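# Transfer ball between post cups and reseat the frame

## Task

Carry the ball over to the cup on the other post, and return the frame to its proper spot sitting on its rests.

## Robot and tools

Three i2rt Big YAM arms (arm1, arm2, arm3) share the work, each with a two-finger gripper and a wrist camera aimed at its fingertips. Each hand reaches roughly 1.0 m from its joint-1 axis. Base (foot) poses in the scene frame, metres, quaternion w,x,y,z: arm1 at (1.453, 0.001, 0.802) with (0.014, 0.006, 0.004, -1.000); arm2 at (-0.723, 1.256, 0.793) with (0.876, -0.005, -0.006, -0.483); arm3 at (-0.733, -1.253, 0.780) with (0.875, -0.001, 0.002, 0.484). Each foot faces along its own +x.

Frame: a single scene frame in metres, origin on the floor, +z upward. The hand point sits between the finger pads, about 1 cm behind the tips; fingers extend along the hand's +z and close along its y. Printed hand positions can be off, more so at long reach. hand_target is the pose the arm would have at the joint targets currently held.

move: one action for any subset of arm1, arm2, arm3 (each its own object), plus optional cameras. Per arm:
- joints: absolute targets by name. joint1_rad -2.879..2.879 (spin about the foot, positive counter-clockwise from above, 0 = along foot +x); joint2_rad 0..3.141 (shoulder, 0 = upper arm back and level, positive raises then swings forward); joint3_rad 0..3.019 (elbow, 0 = folded, positive opens); joint4_rad -1.692..1.57 (hand pitch, positive tips fingers up); joint5_rad -1.57..1.57 (sideways hand swing, positive to the arm's right); joint6_rad -2.094..2.094 (hand roll, positive clockwise viewed from behind); gripper_m 0..0.093 (fingertip gap in metres). Done tolerances: ±0.045, ±0.14, ±0.09, ±0.055, ±0.03, ±0.035 rad, gripper ±0.003 m. Joint moves run at full joint speed and can swing widely.
- target: an absolute hand pose, one list of seven numbers [x, y, z, qw, qx, qy, qz] in the scene frame, metres, same form as the printed hand line. The hand follows a straight line from hand_target. With target, joints may only contain gripper_m or the call is refused.
- speed: top hand speed in m/s, 0.002..0.5, default 0.25; rotation capped at twice that in rad/s. Actual speed can overshoot, especially with a near-straight arm.
- min_time_s: 0.1..8 s, the shortest duration for that arm's joint motions; used with joints.
All motions in a call start together; hand paths in one call finish together; paths stop after 10 s and an action after 15 s. Paths ignore obstacles and other arms. Each step, the commanded pose is limited to 100 mm and 20 degrees from the measured hand. Omitted arms or joints may still be driving toward older targets. cameras: names from arm1_cam_wrist, arm2_cam_wrist, arm3_cam_wrist, cam_high, cam_low, or "all"; [] gives none; omitted gives all only for an empty move. An unknown name invalidates the call. An empty move returns full state and all images.

wait: seconds (0..10), plus optional cameras; commands nothing new, returns state.
zoom_image: camera name and region [x0, y0, x1, y1] pixels from the top-left, at most 504 by 504, on that camera's newest image.
finished_scene: scene = current scene number; ends the scene irreversibly, nothing may follow it in the same reply. The goal must hold without the robots.

Results: a "move" line lists arms that were commanded; "pictures" gives image order; "as last shown" marks an uncommanded arm whose statuses read "not commanded". Joint velocities are rad/s (gripper m/s) in joint_positions order; "within noise" means still. Joint torques (six, no gripper) are total drive output, nonzero in free air, positive toward larger joint values; entries 3 and 4 wrap at ±28 N m. Statuses: "done" (hand within 1 cm and 2 degrees); "off_target" (resting elsewhere, maybe still pushing); "time_out" (a stop; joints keep a target, shown in on_its_own); "joint command not followed" or "pose unreachable" (a safety check withheld arm targets, gripper still obeyed); "not_followed" (hand target dropped, joint targets may be retried). If a move or wait is refused or halted by a stop, later move, wait and finished_scene calls in that same reply are skipped; merely invalid calls do not block them.

Gripper: free-air readings run up to 0.003 m wide. On a hard part at full force it reads about 0.005 m under to 0.002 m over the width. A target just under the contact reading grips lightly; about 0.005 m lower (more for small, soft or round things) holds at full force, roughly 50 to 64 N per pad. Soft items get crushed more by lower targets.

Cameras: cam_high and cam_low are fixed; wrist camera poses follow their arm's joints and are reported with images. Calibration is close but not exact; fixed cameras are most trustworthy near image centre.

Avoid: robots pressing on each other (including one gripper closing on another's fingers), which can end the scene; hard hits on fixed or heavy things; dropping the ball or frame, letting parts fall far, or releasing them while moving; pushing anything off the work area or onto the floor. Arms keep pushing after contact and the clearance check may act late. Motors heat when holding loads, stretched out, or straining at unreachable poses; a MOTOR HOT line warns at 85 °C and at 100 °C that arm goes limp for 30 to 60 s (OVER-TEMPERATURE FAULT), after which keys marked limit_stop_at_motor_heat need resending. Fast stretched arms can overshoot by about 30 degrees. Loose objects may occasionally be nudged by outside forces. The robot keeps its last command between calls.

Each tool is called after ">>>" as name([rows], argument=value, ...), one row to a line, values as JSON.

## Session

>>> move()

Scene clock: 0.00 s.
Joint torques (N m): no reading
Motor temperatures (°C): arm1=[31 26 28 24 26 26 24] | arm2=[25 27 25 26 24 22 26] | arm3=[28 27 23 27 25 26 24]
Heat: arm1: hottest joint1_rad 31 °C; arm2: hottest joint2_rad 27 °C; arm3: hottest joint1_rad 28 °C.
Joint velocities: within noise
arm1.joint_positions: joint1_rad=-0.430 joint2_rad=+0.631 joint3_rad=+1.402 joint4_rad=-1.276 joint5_rad=+0.008 joint6_rad=-0.169 gripper_m=+0.09396
arm1.joint_status: not commanded
arm1.hand: x=+1.2197 y=+0.0939 z=+1.3548 quat_wxyz=(+0.151, -0.857, +0.099, +0.482) (m; scene frame)
arm1.hand_target: x=+1.2220 y=+0.0927 z=+1.3682 quat_wxyz=(+0.154, -0.850, +0.098, +0.495) (m; scene frame)
arm1.hand_status: not commanded
arm2.joint_positions: joint1_rad=-0.159 joint2_rad=+0.563 joint3_rad=+1.339 joint4_rad=-1.223 joint5_rad=+0.179 joint6_rad=+0.060 gripper_m=+0.09396
arm2.joint_status: not commanded
arm2.hand: x=-0.6645 y=+1.0393 z=+1.3486 quat_wxyz=(-0.418, -0.522, -0.658, +0.347) (m; scene frame)
arm2.hand_target: x=-0.6659 y=+1.0425 z=+1.3593 quat_wxyz=(-0.427, -0.519, -0.652, +0.351) (m; scene frame)
arm2.hand_status: not commanded
arm3.joint_positions: joint1_rad=+0.085 joint2_rad=+0.628 joint3_rad=+1.434 joint4_rad=-1.415 joint5_rad=+0.195 joint6_rad=+0.111 gripper_m=+0.09396
arm3.joint_status: not commanded
arm3.hand: x=-0.6006 y=-1.0712 z=+1.3224 quat_wxyz=(-0.427, +0.378, -0.800, -0.190) (m; scene frame)
arm3.hand_target: x=-0.6017 y=-1.0733 z=+1.3344 quat_wxyz=(-0.437, +0.374, -0.794, -0.198) (m; scene frame)
arm3.hand_status: not commanded
pictures: arm1_cam_wrist, arm2_cam_wrist, arm3_cam_wrist, cam_high, cam_low
camera_calibration:
arm1_cam_wrist: T_world_to_cam=[[0.30687, 0.93487, 0.17845, -0.70478], [0.80583, -0.15544, -0.57138, -0.15791], [-0.50643, 0.31914, -0.80105, 1.7629]] pos_world=[1.23631, 0.07173, 1.44771]
arm2_cam_wrist: T_world_to_cam=[[-0.97989, -0.19896, 0.01517, -0.46656], [-0.16065, 0.74159, -0.65133, 0.04083], [0.11834, -0.64067, -0.75864, 1.85741]] pos_world=[-0.67042, 1.06689, 1.44278]
arm3_cam_wrist: T_world_to_cam=[[0.76073, -0.64872, 0.02138, -0.2679], [-0.55262, -0.66461, -0.50291, -0.34334], [0.34046, 0.37076, -0.86408, 1.83606]] pos_world=[-0.61104, -1.08271, 1.41955]

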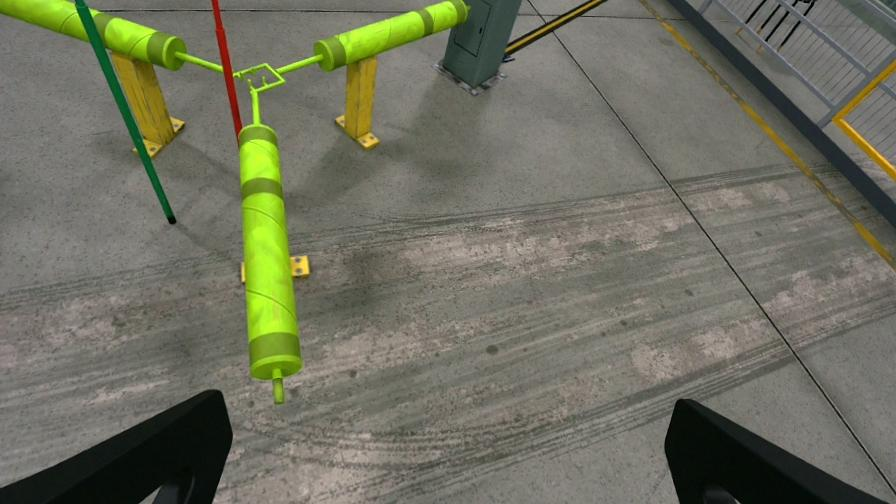

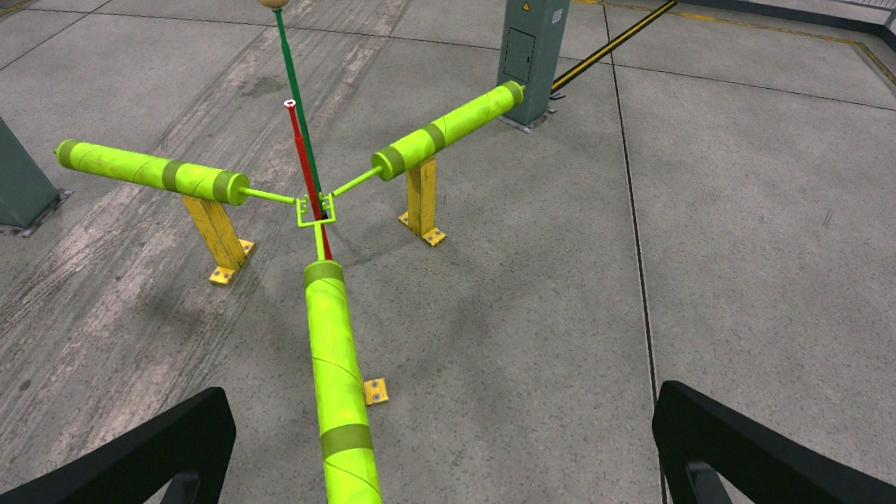

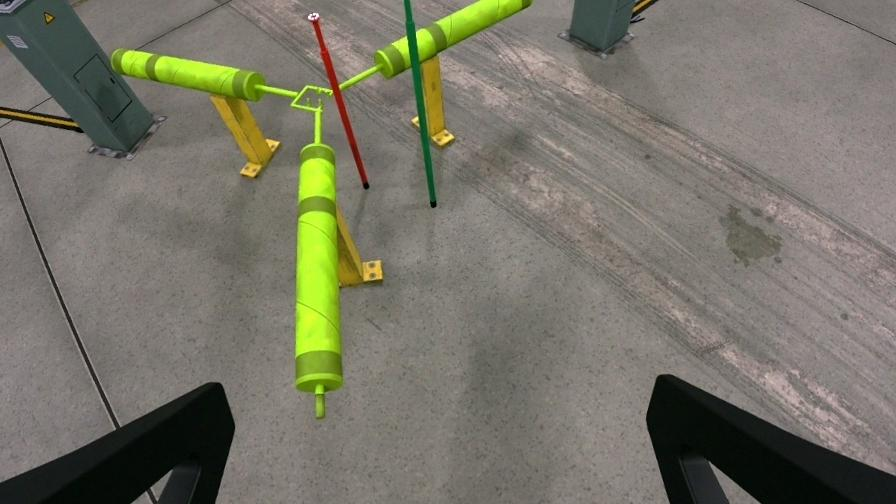

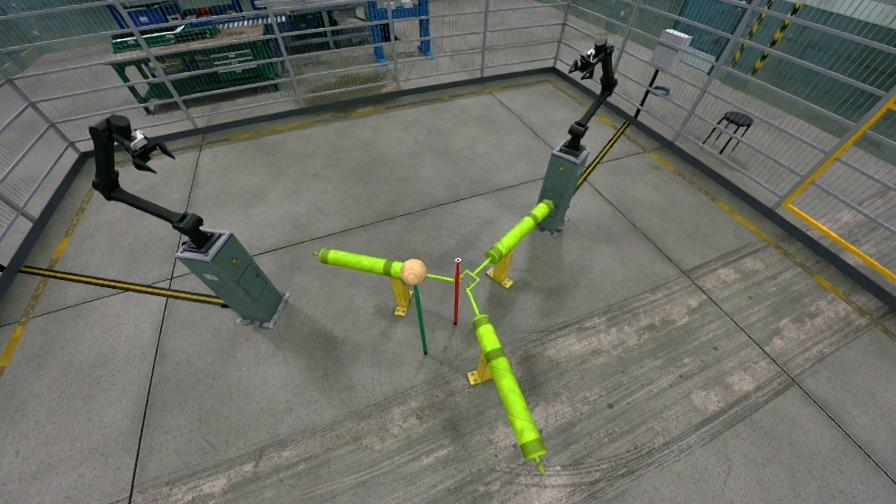

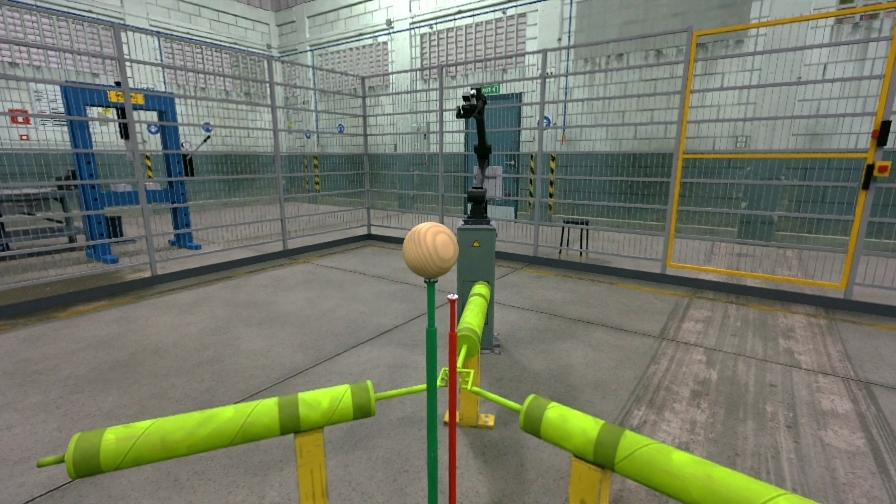

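>>> zoom_image(camera="arm1_cam_wrist", region=[160, 30, 340, 130])

>>> zoom_image(camera="arm1_cam_wrist", region=[200, 240, 360, 420])

>>> zoom_image(camera="cam_low", region=[380, 200, 560, 500])

>>> zoom_image(camera="arm2_cam_wrist", region=[240, 80, 400, 270])

>>> zoom_image(camera="cam_high", region=[380, 240, 520, 380])

>>> zoom_image(camera="cam_low", region=[10, 380, 330, 504])

Scaled by 2.800 from the camera's image (finer frame: 1280x720).

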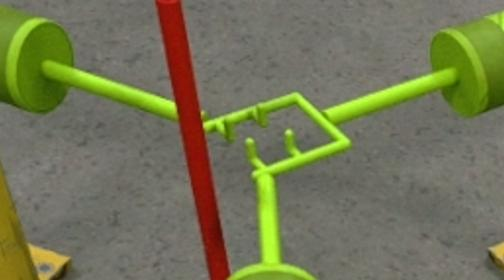

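Scaled by 2.800 from the camera's image (finer frame: 1280x720).

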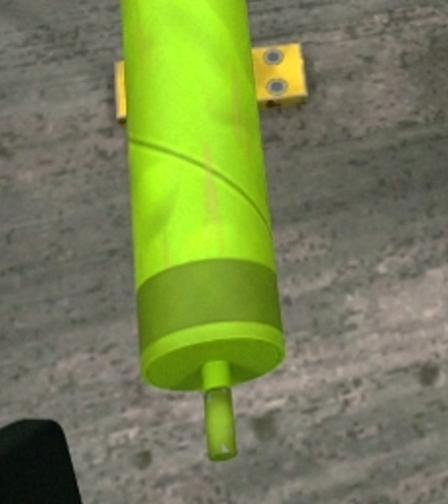

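Scaled by 1.680 from the camera's image (finer frame: 1280x720).

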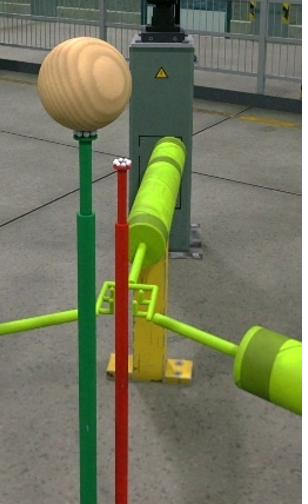

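Scaled by 2.653 from the camera's image (finer frame: 1280x720).

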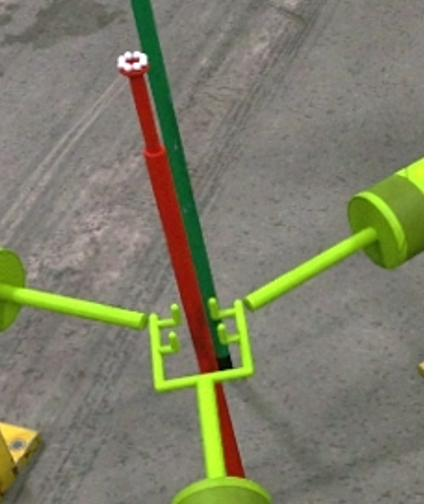

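Scaled by 3.600 from the camera's image (finer frame: 1280x720).

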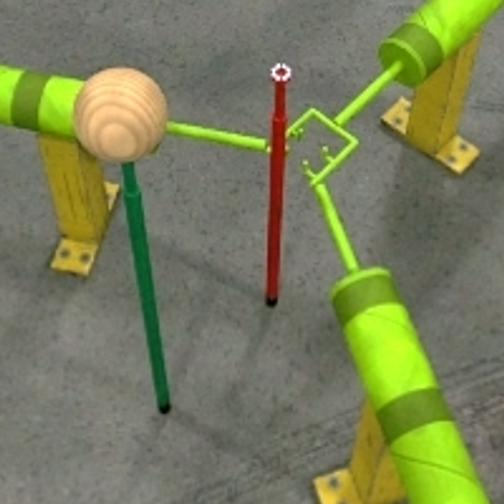

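Scaled by 1.575 from the camera's image (finer frame: 1280x720).

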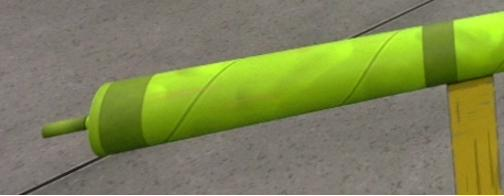

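>>> move(arm1={"target":[0.965,0.008,0.66,0.0056,-0.9657,0.0211,0.2587],"speed":0.3}, arm2={"target":[-0.615,1.0,0.66,0.2213,0.5011,0.8258,-0.1343],"speed":0.3}, arm3={"target":[-0.70,-0.84,0.66,0.1522,-0.4737,0.8634,0.0835],"speed":0.3}, cameras=["all"])

Scene clock: 95.63 s.
Joint torques (N m): arm1=[0.21 -14.33 4.53 1.88 -0.09 0.32] | arm2=[1.03 -7.18 -0.92 1.31 -0.23 -0.12] | arm3=[0.62 -9.41 6.01 1.44 0.17 0.13]
Motor temperatures (°C): arm1=[30 26 36 25 26 25 23] | arm2=[25 27 37 27 24 22 26] | arm3=[28 27 35 27 24 25 24]
Heat: arm1: hottest joint3_rad 36 °C; arm2: hottest joint3_rad 37 °C; arm3: hottest joint3_rad 35 °C.
move: arm1 off_target; arm2 done; arm3 off_target
Joint velocities: within noise
arm1.joint_positions: joint1_rad=-0.049 joint2_rad=+2.032 joint3_rad=+0.734 joint4_rad=+0.214 joint5_rad=+0.013 joint6_rad=+0.021 gripper_m=+0.09396
arm1.joint_status: not commanded
arm1.hand: x=+0.9842 y=+0.0144 z=+0.6490 quat_wxyz=(+0.011, -0.971, +0.021, +0.236)
arm1.hand_target: x=+0.9655 y=+0.0079 z=+0.6604 quat_wxyz=(+0.005, -0.966, +0.021, +0.259)
arm1.hand_status: off_target (0.023 m and 2.8 deg from the pose sent, 0.745 m and 34.3 deg at the start)
arm2.joint_positions: joint1_rad=-0.195 joint2_rad=+1.944 joint3_rad=+0.205 joint4_rad=+0.682 joint5_rad=-0.054 joint6_rad=-0.089 gripper_m=+0.09396
arm2.joint_status: not commanded
arm2.hand: x=-0.6134 y=+0.9955 z=+0.6635 quat_wxyz=(-0.224, -0.504, -0.823, +0.136)
arm2.hand_target: x=-0.6150 y=+1.0000 z=+0.6601 quat_wxyz=(-0.221, -0.501, -0.826, +0.134)
arm2.hand_status: done (0.006 m and 0.7 deg from the pose sent, 0.692 m and 38.6 deg at the start; pose on its path clipped on 5 of 116 steps)
arm3.joint_positions: joint1_rad=+0.550 joint2_rad=+1.865 joint3_rad=+0.655 joint4_rad=-0.090 joint5_rad=+0.189 joint6_rad=+0.527 gripper_m=+0.09396
arm3.joint_status: not commanded
arm3.hand: x=-0.6968 y=-0.8571 z=+0.6578 quat_wxyz=(-0.146, +0.477, -0.864, -0.068)
arm3.hand_target: x=-0.7001 y=-0.8405 z=+0.6604 quat_wxyz=(-0.152, +0.474, -0.863, -0.083)
arm3.hand_status: off_target (0.018 m and 1.9 deg from the pose sent, 0.709 m and 36.4 deg at the start)
pictures: arm1_cam_wrist, arm2_cam_wrist, arm3_cam_wrist, cam_high, cam_low
arm1_cam_wrist: T_world_to_cam=[[0.03041, 0.99933, 0.02021, -0.05838], [0.99853, -0.02947, -0.04551, -0.91651], [-0.04489, 0.02156, -0.99876, 0.78194]] pos_world=[0.95204, 0.01447, 0.74043]
arm2_cam_wrist: T_world_to_cam=[[-0.89812, -0.43974, 0.00341, -0.11706], [-0.43813, 0.89411, -0.09272, -1.05753], [0.03773, -0.08477, -0.99569, 0.85801]] pos_world=[-0.60084, 0.96681, 0.75665]
arm3_cam_wrist: T_world_to_cam=[[0.84118, -0.54, 0.02848, 0.10292], [-0.53915, -0.83348, 0.12096, -1.13423], [-0.04158, -0.1171, -0.99225, 0.61508]] pos_world=[-0.67251, -0.81775, 0.74458]

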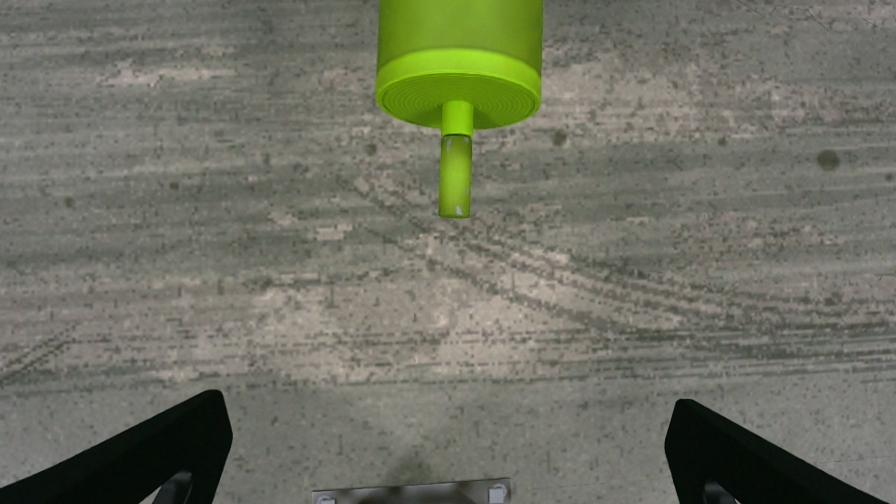

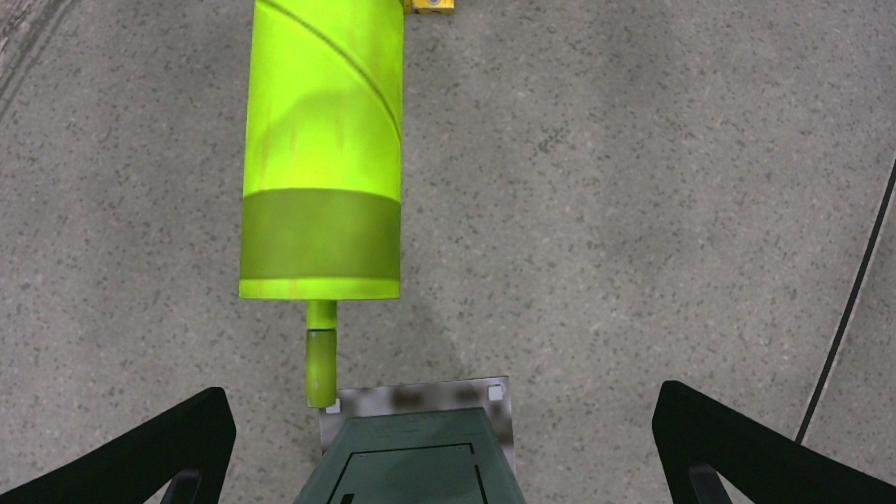

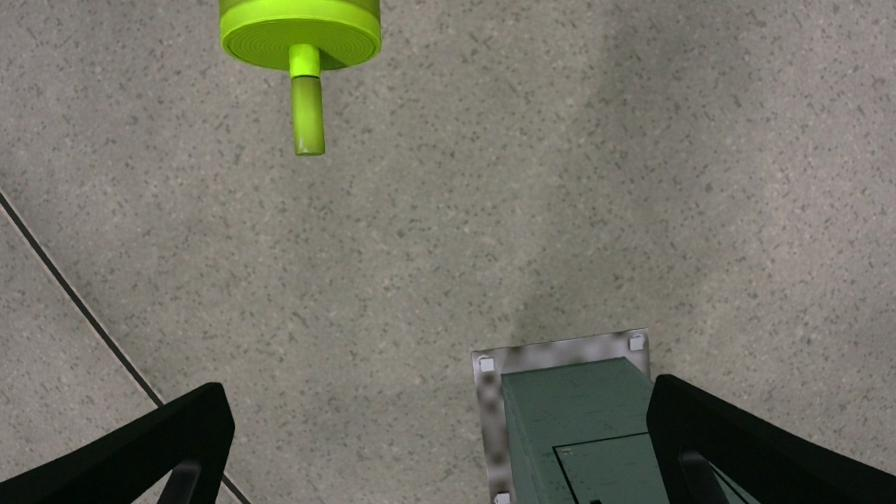

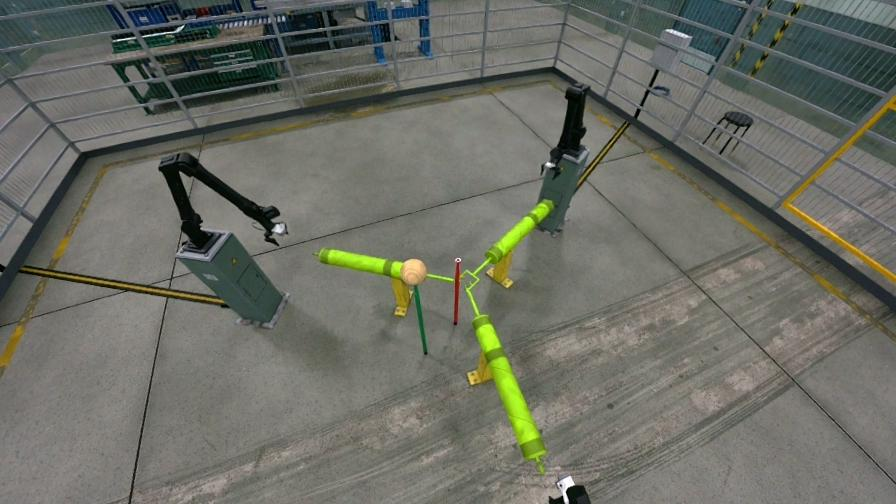

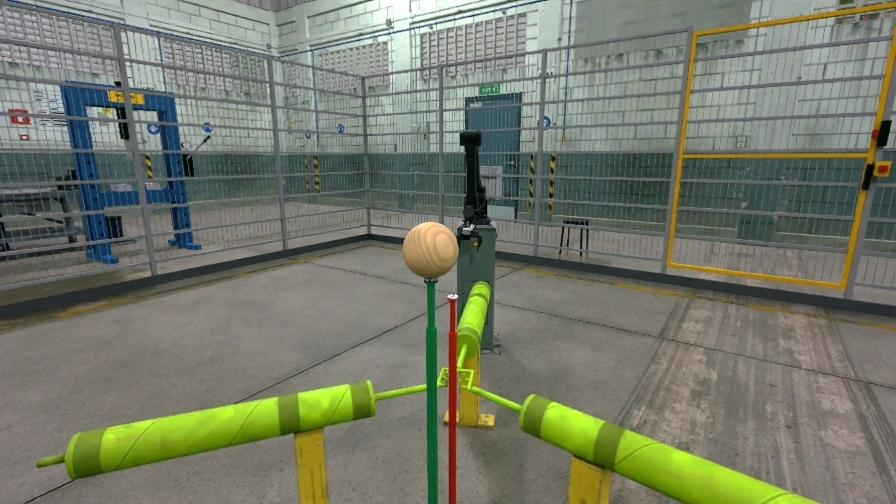

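>>> move(arm1={"target":[0.915,0.020,0.55,0.0104,-0.9651,0.0387,0.2586],"speed":0.2}, arm2={"target":[-0.568,1.067,0.54,0.2183,0.519,0.8146,-0.1391],"speed":0.2}, arm3={"target":[-0.722,-0.745,0.548,0.1537,-0.4577,0.8720,0.0807],"speed":0.2}, cameras=["arm1_cam_wrist","arm2_cam_wrist","arm3_cam_wrist"])

Scene clock: 138.20 s.
Joint torques (N m): arm1=[-1.26 -16.38 3.4 1.91 0.19 0.32] | arm2=[6.12 -2.55 -1.58 1.26 0.1 0.12] | arm3=[0.62 -13.04 5.2 1.2 0.38 0.13]
Motor temperatures (°C): arm1=[30 29 32 25 26 25 23] | arm2=[25 28 30 27 24 22 26] | arm3=[28 28 31 27 24 25 24]
Heat: arm1: hottest joint3_rad 32 °C; arm2: hottest joint3_rad 30 °C; arm3: hottest joint3_rad 31 °C.
move: arm1 off_target; arm2 off_target; arm3 off_target
Joint velocities: within noise
arm1.joint_positions: joint1_rad=-0.049 joint2_rad=+2.379 joint3_rad=+0.980 joint4_rad=+0.329 joint5_rad=+0.016 joint6_rad=+0.038 gripper_m=+0.09396
arm1.joint_status: not commanded
arm1.hand: x=+0.9288 y=+0.0170 z=+0.5447 quat_wxyz=(+0.010, -0.970, +0.029, +0.242)
arm1.hand_target: x=+0.9152 y=+0.0201 z=+0.5504 quat_wxyz=(+0.010, -0.965, +0.039, +0.259)
arm1.hand_status: off_target (0.015 m and 2.2 deg from the pose sent, 0.121 m and 3.4 deg at the start)
arm2.joint_positions: joint1_rad=+0.200 joint2_rad=+2.578 joint3_rad=+0.299 joint4_rad=+1.227 joint5_rad=+0.179 joint6_rad=+0.323 gripper_m=+0.09396
arm2.joint_status: not commanded
arm2.hand: x=-0.5711 y=+1.0495 z=+0.5692 quat_wxyz=(-0.233, -0.534, -0.799, +0.150)
arm2.hand_target: x=-0.5707 y=+1.0671 z=+0.5429 quat_wxyz=(-0.217, -0.519, -0.815, +0.139)
arm2.hand_status: off_target (0.034 m and 3.2 deg from the pose sent, 0.150 m and 2.1 deg at the start)
arm3.joint_positions: joint1_rad=+0.602 joint2_rad=+2.282 joint3_rad=+1.009 joint4_rad=-0.031 joint5_rad=+0.210 joint6_rad=+0.613 gripper_m=+0.09396
arm3.joint_status: not commanded
arm3.hand: x=-0.7183 y=-0.7559 z=+0.5500 quat_wxyz=(-0.150, +0.460, -0.872, -0.072)
arm3.hand_target: x=-0.7221 y=-0.7453 z=+0.5482 quat_wxyz=(-0.154, +0.458, -0.872, -0.081)
arm3.hand_status: off_target (0.012 m and 1.1 deg from the pose sent, 0.159 m and 2.9 deg at the start)
arm1_cam_wrist: T_world_to_cam=[[0.04709, 0.99878, 0.01471, -0.06978], [0.99718, -0.04614, -0.05913, -0.85693], [-0.05838, 0.01745, -0.99814, 0.68754]] pos_world=[0.89794, 0.01815, 0.63662]
arm2_cam_wrist: T_world_to_cam=[[-0.9287, -0.37081, -0.00525, -0.13999], [-0.36743, 0.92195, -0.12247, -1.06785], [0.05025, -0.11181, -0.99246, 0.80075]] pos_world=[-0.5626, 1.02213, 0.6632]
arm3_cam_wrist: T_world_to_cam=[[0.82166, -0.56966, 0.01922, 0.14741], [-0.56802, -0.81556, 0.11054, -1.04986], [-0.0473, -0.10175, -0.99369, 0.52739]] pos_world=[-0.69251, -0.71859, 0.63728]

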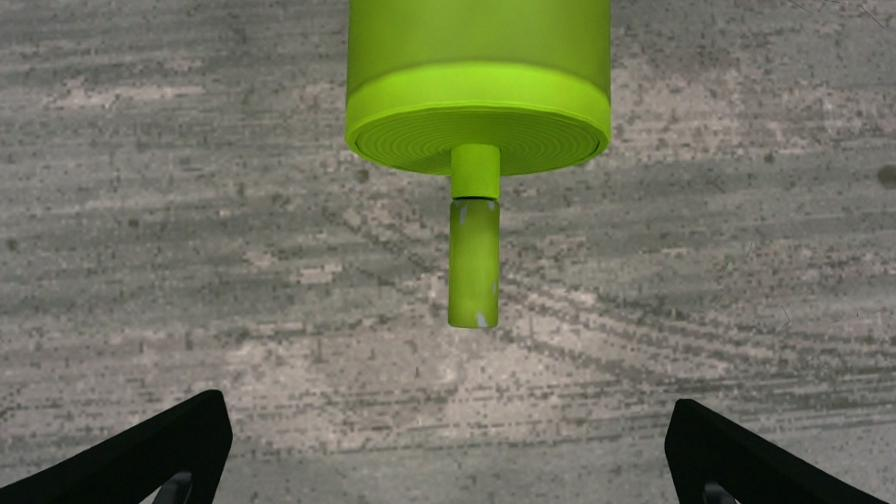

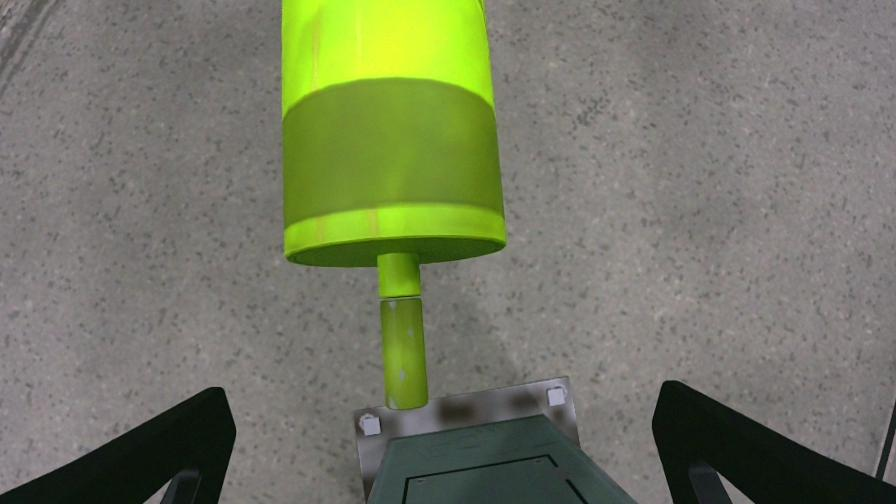

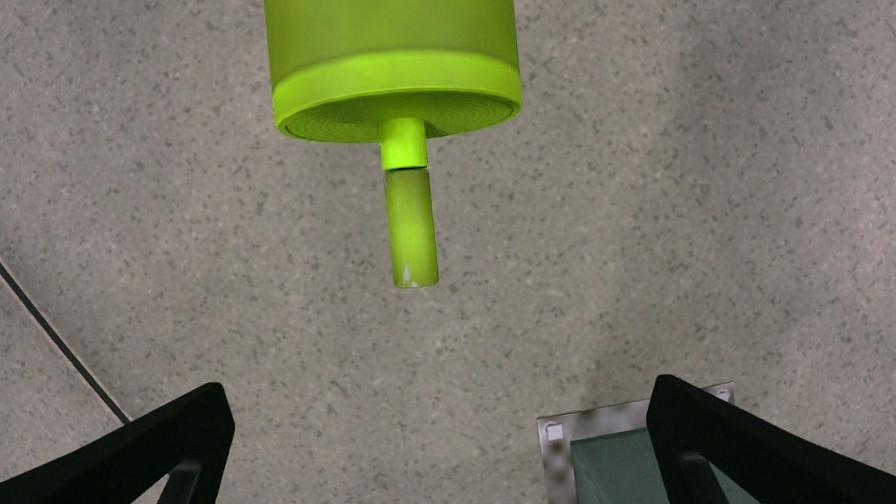

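>>> move(arm1={"target":[0.879,0.036,0.455,0.0104,-0.9651,0.0387,0.2586],"speed":0.15}, arm2={"target":[-0.550,1.062,0.437,0.2183,0.519,0.8146,-0.1391],"speed":0.15}, arm3={"target":[-0.711,-0.711,0.450,0.1537,-0.4577,0.8720,0.0807],"speed":0.15}, cameras=["arm1_cam_wrist","arm2_cam_wrist","arm3_cam_wrist"])

Scene clock: 151.83 s.
Joint torques (N m): arm1=[-1.96 -18.02 3.18 1.76 -0.1 0.08] | arm2=[6.83 7.82 6.82 0.98 -0.03 0.08] | arm3=[-0.62 -14.56 4.53 1.36 0.18 -0.09]
Motor temperatures (°C): arm1=[30 30 31 25 26 25 23] | arm2=[25 28 29 27 24 22 26] | arm3=[28 29 30 27 24 25 24]
Heat: arm1: hottest joint3_rad 31 °C; arm2: hottest joint3_rad 29 °C; arm3: hottest joint3_rad 30 °C.
move: arm1 off_target; arm2 off_target; arm3 off_target
Joint velocities: within noise
arm1.joint_positions: joint1_rad=-0.070 joint2_rad=+2.649 joint3_rad=+1.231 joint4_rad=+0.353 joint5_rad=+0.009 joint6_rad=+0.038 gripper_m=+0.09396
arm1.joint_status: not commanded
arm1.hand: x=+0.8915 y=+0.0294 z=+0.4506 quat_wxyz=(+0.010, -0.969, +0.039, +0.245)
arm1.hand_target: x=+0.8793 y=+0.0360 z=+0.4553 quat_wxyz=(+0.011, -0.965, +0.039, +0.259)
arm1.hand_status: off_target (0.015 m and 1.6 deg from the pose sent, 0.104 m and 2.2 deg at the start)
arm2.joint_positions: joint1_rad=+0.201 joint2_rad=+2.587 joint3_rad=+0.306 joint4_rad=+1.242 joint5_rad=+0.185 joint6_rad=+0.336 gripper_m=+0.09396
arm2.joint_status: not commanded
arm2.hand: x=-0.5691 y=+1.0461 z=+0.5685 quat_wxyz=(-0.241, -0.539, -0.793, +0.152)
arm2.hand_target: x=-0.5665 y=+1.0647 z=+0.4925 quat_wxyz=(-0.211, -0.520, -0.816, +0.137)
arm2.hand_status: off_target (0.134 m and 4.5 deg from the pose sent, 0.134 m and 3.2 deg at the start; pose on its path clipped on 21 of 36 steps)
arm3.joint_positions: joint1_rad=+0.590 joint2_rad=+2.559 joint3_rad=+1.233 joint4_rad=+0.026 joint5_rad=+0.207 joint6_rad=+0.607 gripper_m=+0.09396
arm3.joint_status: not commanded
arm3.hand: x=-0.7143 y=-0.7203 z=+0.4537 quat_wxyz=(-0.150, +0.458, -0.873, -0.073)
arm3.hand_target: x=-0.7109 y=-0.7114 z=+0.4502 quat_wxyz=(-0.154, +0.458, -0.872, -0.080)
arm3.hand_status: off_target (0.011 m and 1.0 deg from the pose sent, 0.110 m and 1.1 deg at the start)
arm1_cam_wrist: T_world_to_cam=[[0.06503, 0.99784, 0.00909, -0.09239], [0.99587, -0.06432, -0.06408, -0.82077], [-0.06335, 0.01322, -0.9979, 0.59572]] pos_world=[0.86113, 0.03153, 0.54271]
arm2_cam_wrist: T_world_to_cam=[[-0.93368, -0.35785, -0.01361, -0.15095], [-0.35275, 0.92558, -0.13735, -1.051], [0.06175, -0.12344, -0.99043, 0.81715]] pos_world=[-0.56213, 1.01964, 0.66291]
arm3_cam_wrist: T_world_to_cam=[[0.81857, -0.57415, 0.01713, 0.16177], [-0.57231, -0.8127, 0.10946, -1.0084], [-0.04893, -0.0994, -0.99384, 0.43606]] pos_world=[-0.6882, -0.6833, 0.54098]

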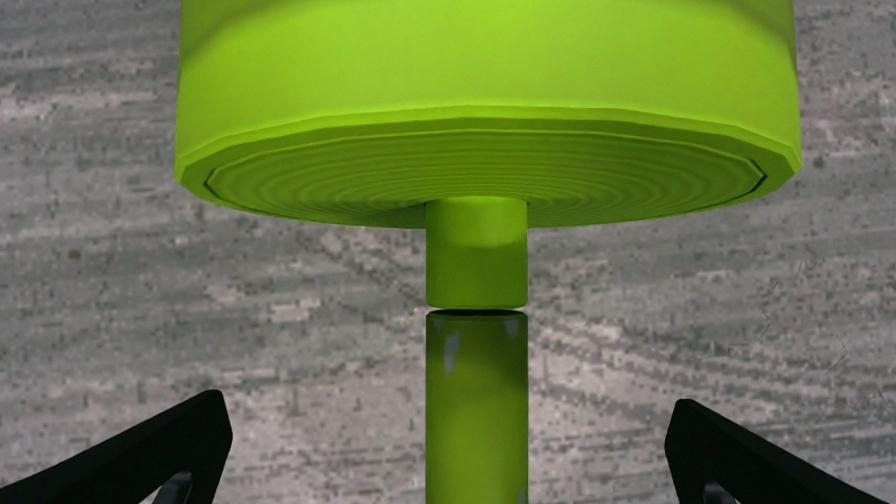

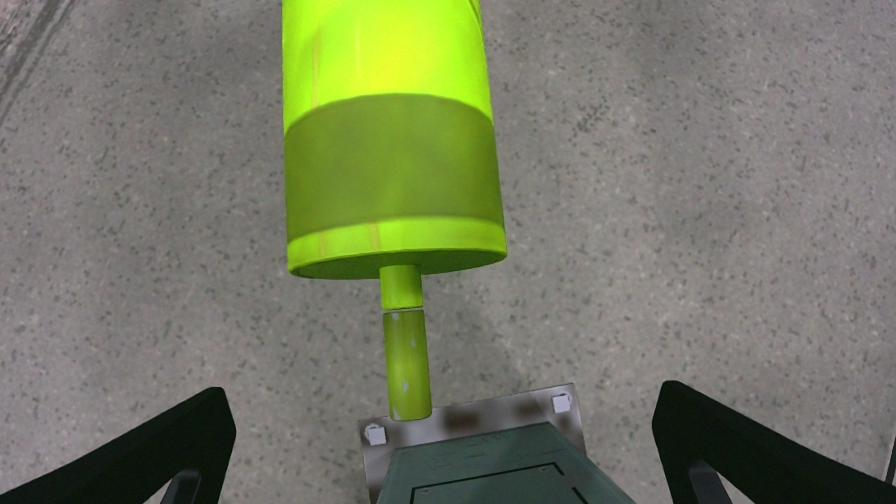

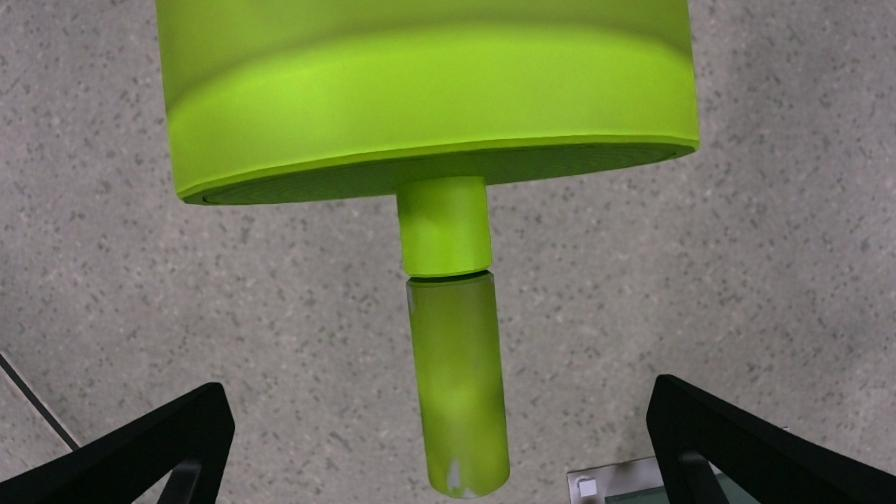

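>>> move(arm2={"target":[-0.563,1.065,0.645,0.0735,0.5353,0.8402,-0.0469],"speed":0.15}, arm1={"target":[0.879,0.043,0.455,0.0104,-0.9651,0.0387,0.2586],"speed":0.1})

>>> move(arm2={"target":[-0.561,1.07,0.56,0.0735,0.5353,0.8402,-0.0469],"speed":0.15}, cameras=["arm1_cam_wrist","arm2_cam_wrist","cam_high"])

Scene clock: 186.77 s.
Joint torques (N m): arm1=[-2.08 -18.02 3.33 1.72 -0.1 0.05] | arm2=[0.15 -8.94 1.26 -0.13 -0.13 -0.17] | arm3=[-0.67 -14.56 4.64 1.36 0.18 -0.09]
Motor temperatures (°C): arm1=[30 33 30 25 25 25 23] | arm2=[25 29 32 27 24 22 26] | arm3=[27 30 28 27 24 25 24]
Heat: arm1: hottest joint2_rad 33 °C; arm2: hottest joint3_rad 32 °C; arm3: hottest joint2_rad 30 °C.
move: arm1 off_target; arm2 done
Joint velocities: within noise
arm1.joint_positions: joint1_rad=-0.083 joint2_rad=+2.649 joint3_rad=+1.231 joint4_rad=+0.353 joint5_rad=+0.002 joint6_rad=+0.030 gripper_m=+0.09396
arm1.joint_status: not commanded
arm1.hand: x=+0.8919 y=+0.0354 z=+0.4507 quat_wxyz=(+0.009, -0.969, +0.040, +0.245)
arm1.hand_target: x=+0.8793 y=+0.0432 z=+0.4553 quat_wxyz=(+0.011, -0.965, +0.039, +0.259)
arm1.hand_status: off_target (0.016 m and 1.6 deg from the pose sent, 0.019 m and 1.6 deg at the start)
arm2.joint_positions: joint1_rad=+0.183 joint2_rad=+1.858 joint3_rad=+0.315 joint4_rad=+0.121 joint5_rad=+0.048 joint6_rad=+0.310 gripper_m=+0.09396
arm2.joint_status: not commanded
arm2.hand: x=-0.5652 y=+1.0706 z=+0.6443 quat_wxyz=(-0.072, -0.537, -0.839, +0.047)
arm2.hand_target: x=-0.5631 y=+1.0651 z=+0.6451 quat_wxyz=(-0.073, -0.535, -0.840, +0.047)
arm2.hand_status: done (0.006 m and 0.3 deg from the pose sent, 0.079 m and 23.3 deg at the start)
arm3: as last shown
arm3.hand: x=-0.7143 y=-0.7200 z=+0.4537 quat_wxyz=(-0.150, +0.458, -0.873, -0.073)
arm3.hand_target: x=-0.7109 y=-0.7112 z=+0.4502 quat_wxyz=(-0.154, +0.458, -0.872, -0.081)
pictures: none

Scene clock: 188.03 s.
Joint torques (N m): arm1=[-2.08 -18.02 3.37 1.72 -0.1 0.05] | arm2=[2.08 -9.58 -1.42 0.69 -0.01 0.08] | arm3=[-0.67 -14.56 4.64 1.36 0.18 -0.1]
Motor temperatures (°C): arm1=[30 34 30 25 25 25 23] | arm2=[25 29 32 27 24 22 26] | arm3=[27 30 28 27 24 25 24]
Heat: arm1: hottest joint2_rad 34 °C; arm2: hottest joint3_rad 32 °C; arm3: hottest joint2_rad 30 °C.
move: arm2 done
Joint velocities: within noise
arm1, arm3: as last shown
arm2.joint_positions: joint1_rad=+0.186 joint2_rad=+2.269 joint3_rad=+0.398 joint4_rad=+0.443 joint5_rad=+0.048 joint6_rad=+0.310 gripper_m=+0.09396
arm2.joint_status: not commanded
arm2.hand: x=-0.5653 y=+1.0712 z=+0.5636 quat_wxyz=(-0.069, -0.536, -0.840, +0.046)
arm2.hand_target: x=-0.5609 y=+1.0700 z=+0.5601 quat_wxyz=(-0.074, -0.535, -0.840, +0.047)
arm2.hand_status: done (0.006 m and 0.5 deg from the pose sent, 0.084 m and 0.3 deg at the start)
arm1_cam_wrist: T_world_to_cam=[[0.06679, 0.99774, 0.00706, -0.09911], [0.99575, -0.0662, -0.06403, -0.82051], [-0.06342, 0.01131, -0.99792, 0.59579]] pos_world=[0.86143, 0.03783, 0.54272]
arm2_cam_wrist: T_world_to_cam=[[-0.91188, -0.41023, 0.01348, -0.08535], [-0.3919, 0.87997, 0.26845, -1.27559], [-0.12199, 0.23952, -0.9632, 0.30715]] pos_world=[-0.54026, 1.0139, 0.63943]

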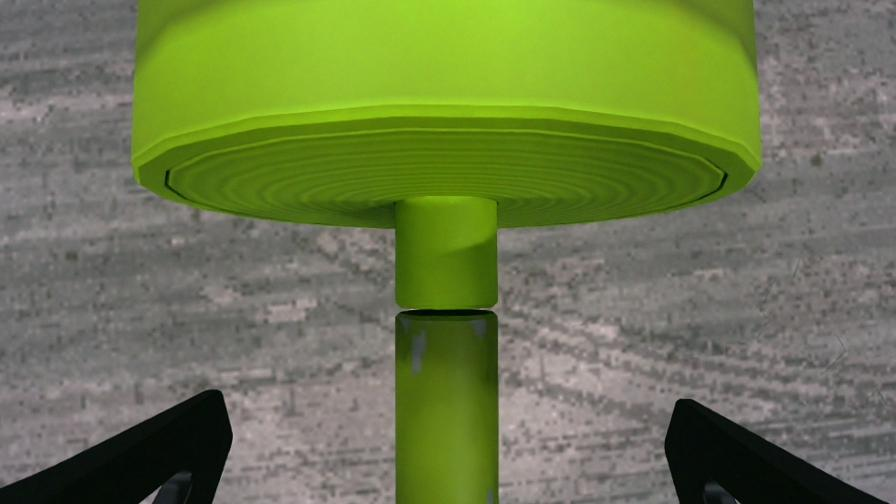

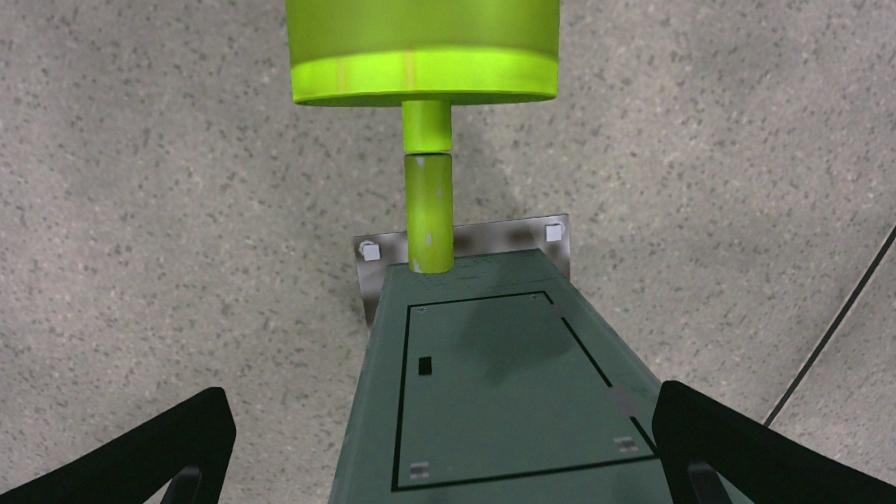

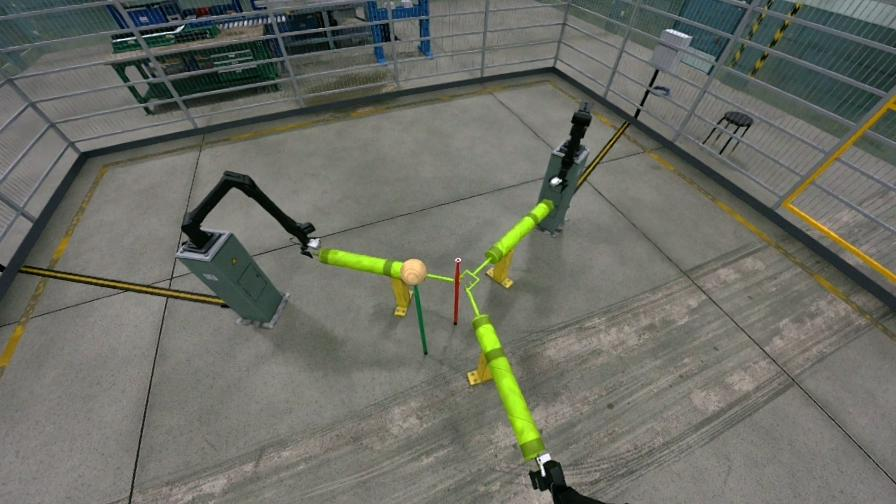

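>>> move(arm2={"target":[-0.549,1.049,0.449,0.0735,0.5353,0.8402,-0.0469],"speed":0.15}, cameras=["arm2_cam_wrist"])

Scene clock: 193.77 s.
Joint torques (N m): arm1=[-2.08 -18.02 3.36 1.72 -0.1 0.05] | arm2=[0.38 -11.11 -2.35 0.72 -0.11 -0.13] | arm3=[-0.67 -14.56 4.63 1.36 0.18 -0.1]
Motor temperatures (°C): arm1=[30 34 30 25 25 25 23] | arm2=[25 29 31 27 24 22 26] | arm3=[27 30 28 27 24 25 24]
Heat: arm1: hottest joint2_rad 34 °C; arm2: hottest joint3_rad 31 °C; arm3: hottest joint2_rad 30 °C.
move: arm2 done
Joint velocities: within noise
arm1, arm3: as last shown
arm2.joint_positions: joint1_rad=+0.183 joint2_rad=+2.647 joint3_rad=+0.650 joint4_rad=+0.576 joint5_rad=+0.048 joint6_rad=+0.310 gripper_m=+0.09396
arm2.joint_status: not commanded
arm2.hand: x=-0.5474 y=+1.0498 z=+0.4548 quat_wxyz=(-0.072, -0.537, -0.839, +0.047)
arm2.hand_target: x=-0.5491 y=+1.0492 z=+0.4491 quat_wxyz=(-0.073, -0.535, -0.840, +0.047)
arm2.hand_status: done (0.006 m and 0.3 deg from the pose sent, 0.118 m and 0.5 deg at the start)
arm2_cam_wrist: T_world_to_cam=[[-0.91317, -0.40741, 0.0116, -0.07909], [-0.39027, 0.88225, 0.26328, -1.21962], [-0.1175, 0.23589, -0.96465, 0.21657]] pos_world=[-0.52276, 0.9927, 0.53094]

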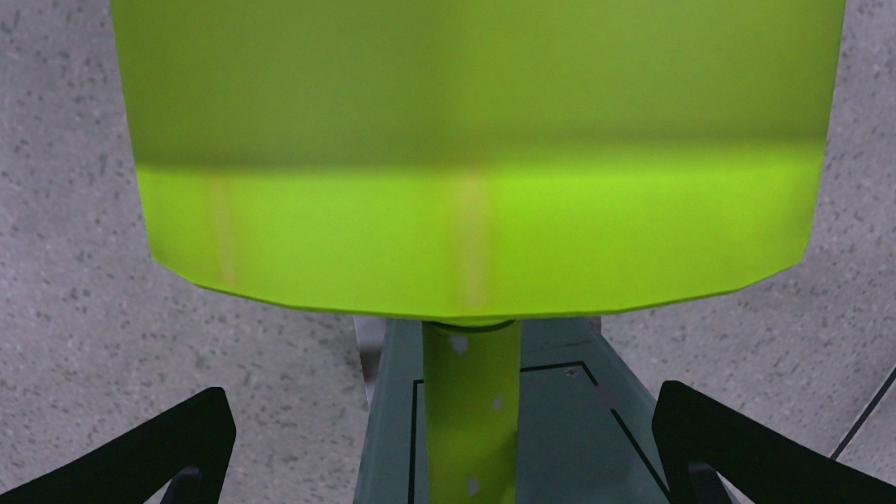

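>>> move(arm2={"target":[-0.555,1.0465,0.448,0.0735,0.5353,0.8402,-0.0469],"speed":0.1})

>>> move(arm1={"joints":{"gripper_m":0.006}}, arm2={"joints":{"gripper_m":0.006}}, arm3={"joints":{"gripper_m":0.006}}, cameras=["arm1_cam_wrist","arm2_cam_wrist","arm3_cam_wrist"])

Scene clock: 198.87 s.
Joint torques (N m): arm1=[-2.08 -18.08 3.34 1.73 -0.1 0.05] | arm2=[0.21 -10.64 -2.5 0.73 -0.14 -0.16] | arm3=[-0.67 -14.56 4.64 1.36 0.18 -0.1]
Motor temperatures (°C): arm1=[30 34 30 25 25 25 23] | arm2=[25 29 30 27 24 22 26] | arm3=[27 30 28 27 24 25 24]
Heat: arm1: hottest joint2_rad 34 °C; arm2: hottest joint3_rad 30 °C; arm3: hottest joint2_rad 30 °C.
move: arm2 done
Joint velocities: within noise
arm1, arm3: as last shown
arm2.joint_positions: joint1_rad=+0.159 joint2_rad=+2.647 joint3_rad=+0.650 joint4_rad=+0.585 joint5_rad=+0.045 joint6_rad=+0.288 gripper_m=+0.09396
arm2.joint_status: not commanded
arm2.hand: x=-0.5502 y=+1.0443 z=+0.4552 quat_wxyz=(-0.076, -0.538, -0.838, +0.048)
arm2.hand_target: x=-0.5550 y=+1.0468 z=+0.4483 quat_wxyz=(-0.073, -0.535, -0.840, +0.047)
arm2.hand_status: done (0.009 m and 0.5 deg from the pose sent, 0.011 m and 0.3 deg at the start)
pictures: none

Scene clock: 199.63 s.
Joint torques (N m): arm1=[-2.08 -18.02 3.32 1.72 0.11 0.12] | arm2=[0.32 -10.7 -2.5 0.7 -0.08 -0.16] | arm3=[-0.26 -14.39 4.74 1.36 -0.16 -0.07]
Motor temperatures (°C): arm1=[30 34 30 25 25 25 23] | arm2=[25 29 30 27 24 22 26] | arm3=[27 30 28 27 24 25 24]
Heat: arm1: hottest joint2_rad 34 °C; arm2: hottest joint3_rad 30 °C; arm3: hottest joint2_rad 30 °C.
move: arm1 off_target; arm2 off_target; arm3 done
Joint velocities: within noise
arm1.joint_positions: joint1_rad=-0.083 joint2_rad=+2.649 joint3_rad=+1.231 joint4_rad=+0.353 joint5_rad=-0.004 joint6_rad=+0.022 gripper_m=+0.01898
arm1.joint_status: gripper_m off_target (ended at +0.01901, target +0.00600)
arm1.hand: x=+0.8916 y=+0.0345 z=+0.4507 quat_wxyz=(+0.007, -0.969, +0.035, +0.245)
arm1.hand_target: x=+0.8794 y=+0.0432 z=+0.4553 quat_wxyz=(+0.011, -0.965, +0.039, +0.259)
arm1.hand_status: not commanded
arm2.joint_positions: joint1_rad=+0.159 joint2_rad=+2.647 joint3_rad=+0.650 joint4_rad=+0.586 joint5_rad=+0.043 joint6_rad=+0.287 gripper_m=+0.01739
arm2.joint_status: gripper_m off_target (ended at +0.01742, target +0.00600)
arm2.hand: x=-0.5499 y=+1.0442 z=+0.4552 quat_wxyz=(-0.077, -0.537, -0.838, +0.047)
arm2.hand_target: x=-0.5550 y=+1.0467 z=+0.4483 quat_wxyz=(-0.073, -0.535, -0.840, +0.047)
arm2.hand_status: not commanded
arm3.joint_positions: joint1_rad=+0.586 joint2_rad=+2.557 joint3_rad=+1.232 joint4_rad=+0.026 joint5_rad=+0.215 joint6_rad=+0.605 gripper_m=+0.00617
arm3.joint_status: all done
arm3.hand: x=-0.7107 y=-0.7197 z=+0.4552 quat_wxyz=(-0.154, +0.456, -0.874, -0.071)
arm3.hand_target: x=-0.7110 y=-0.7113 z=+0.4502 quat_wxyz=(-0.154, +0.458, -0.872, -0.081)
arm3.hand_status: not commanded
arm1_cam_wrist: T_world_to_cam=[[0.05737, 0.99834, 0.0056, -0.08914], [0.99631, -0.05689, -0.06433, -0.82105], [-0.0639, 0.00927, -0.99791, 0.59638]] pos_world=[0.86124, 0.03674, 0.54282]
arm2_cam_wrist: T_world_to_cam=[[-0.9138, -0.40609, 0.00723, -0.0835], [-0.39101, 0.88439, 0.25489, -1.21468], [-0.1099, 0.23009, -0.96694, 0.22921]] pos_world=[-0.52606, 0.9876, 0.53185]
arm3_cam_wrist: T_world_to_cam=[[0.81581, -0.57786, 0.02279, 0.15194], [-0.57684, -0.81029, 0.10336, -1.00466], [-0.04126, -0.09747, -0.99438, 0.44489]] pos_world=[-0.68513, -0.6829, 0.54278]

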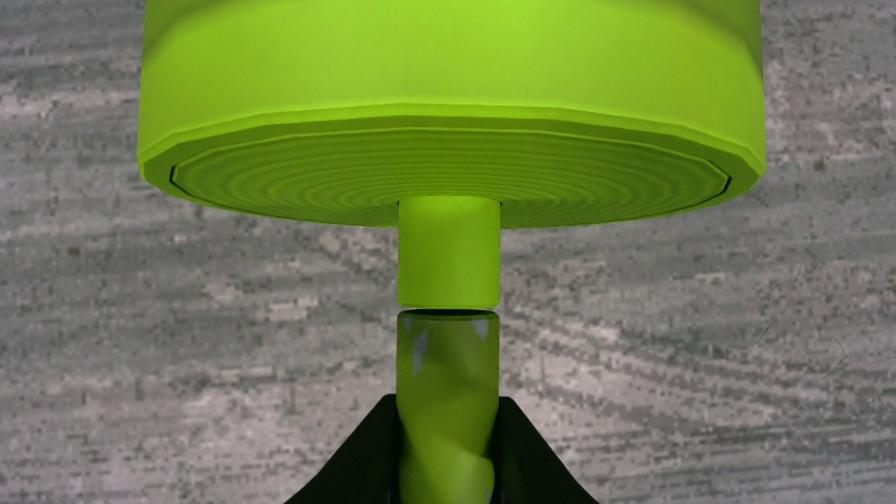

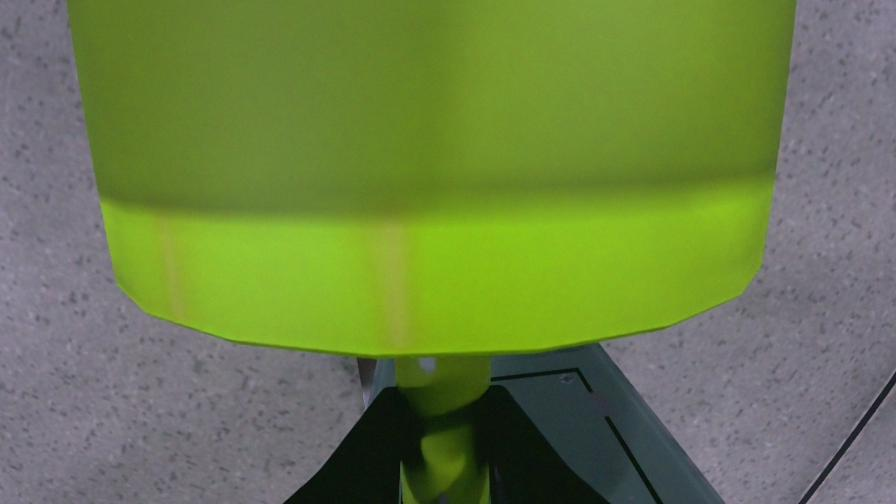

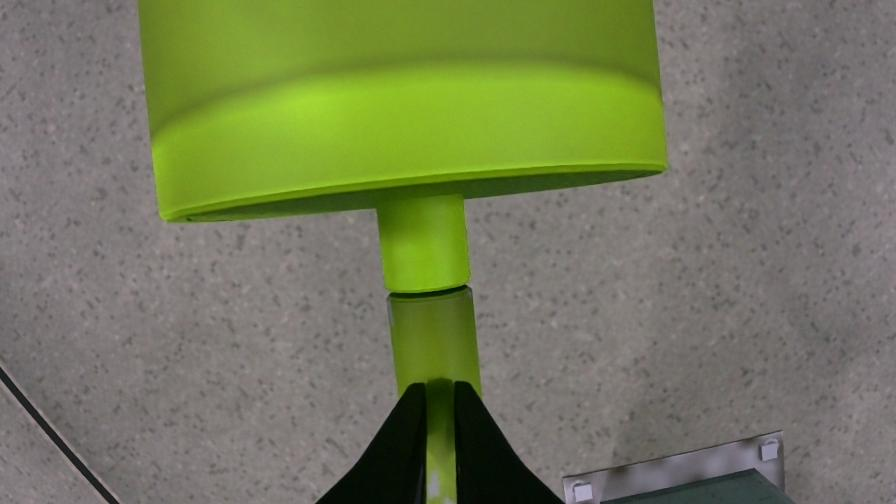

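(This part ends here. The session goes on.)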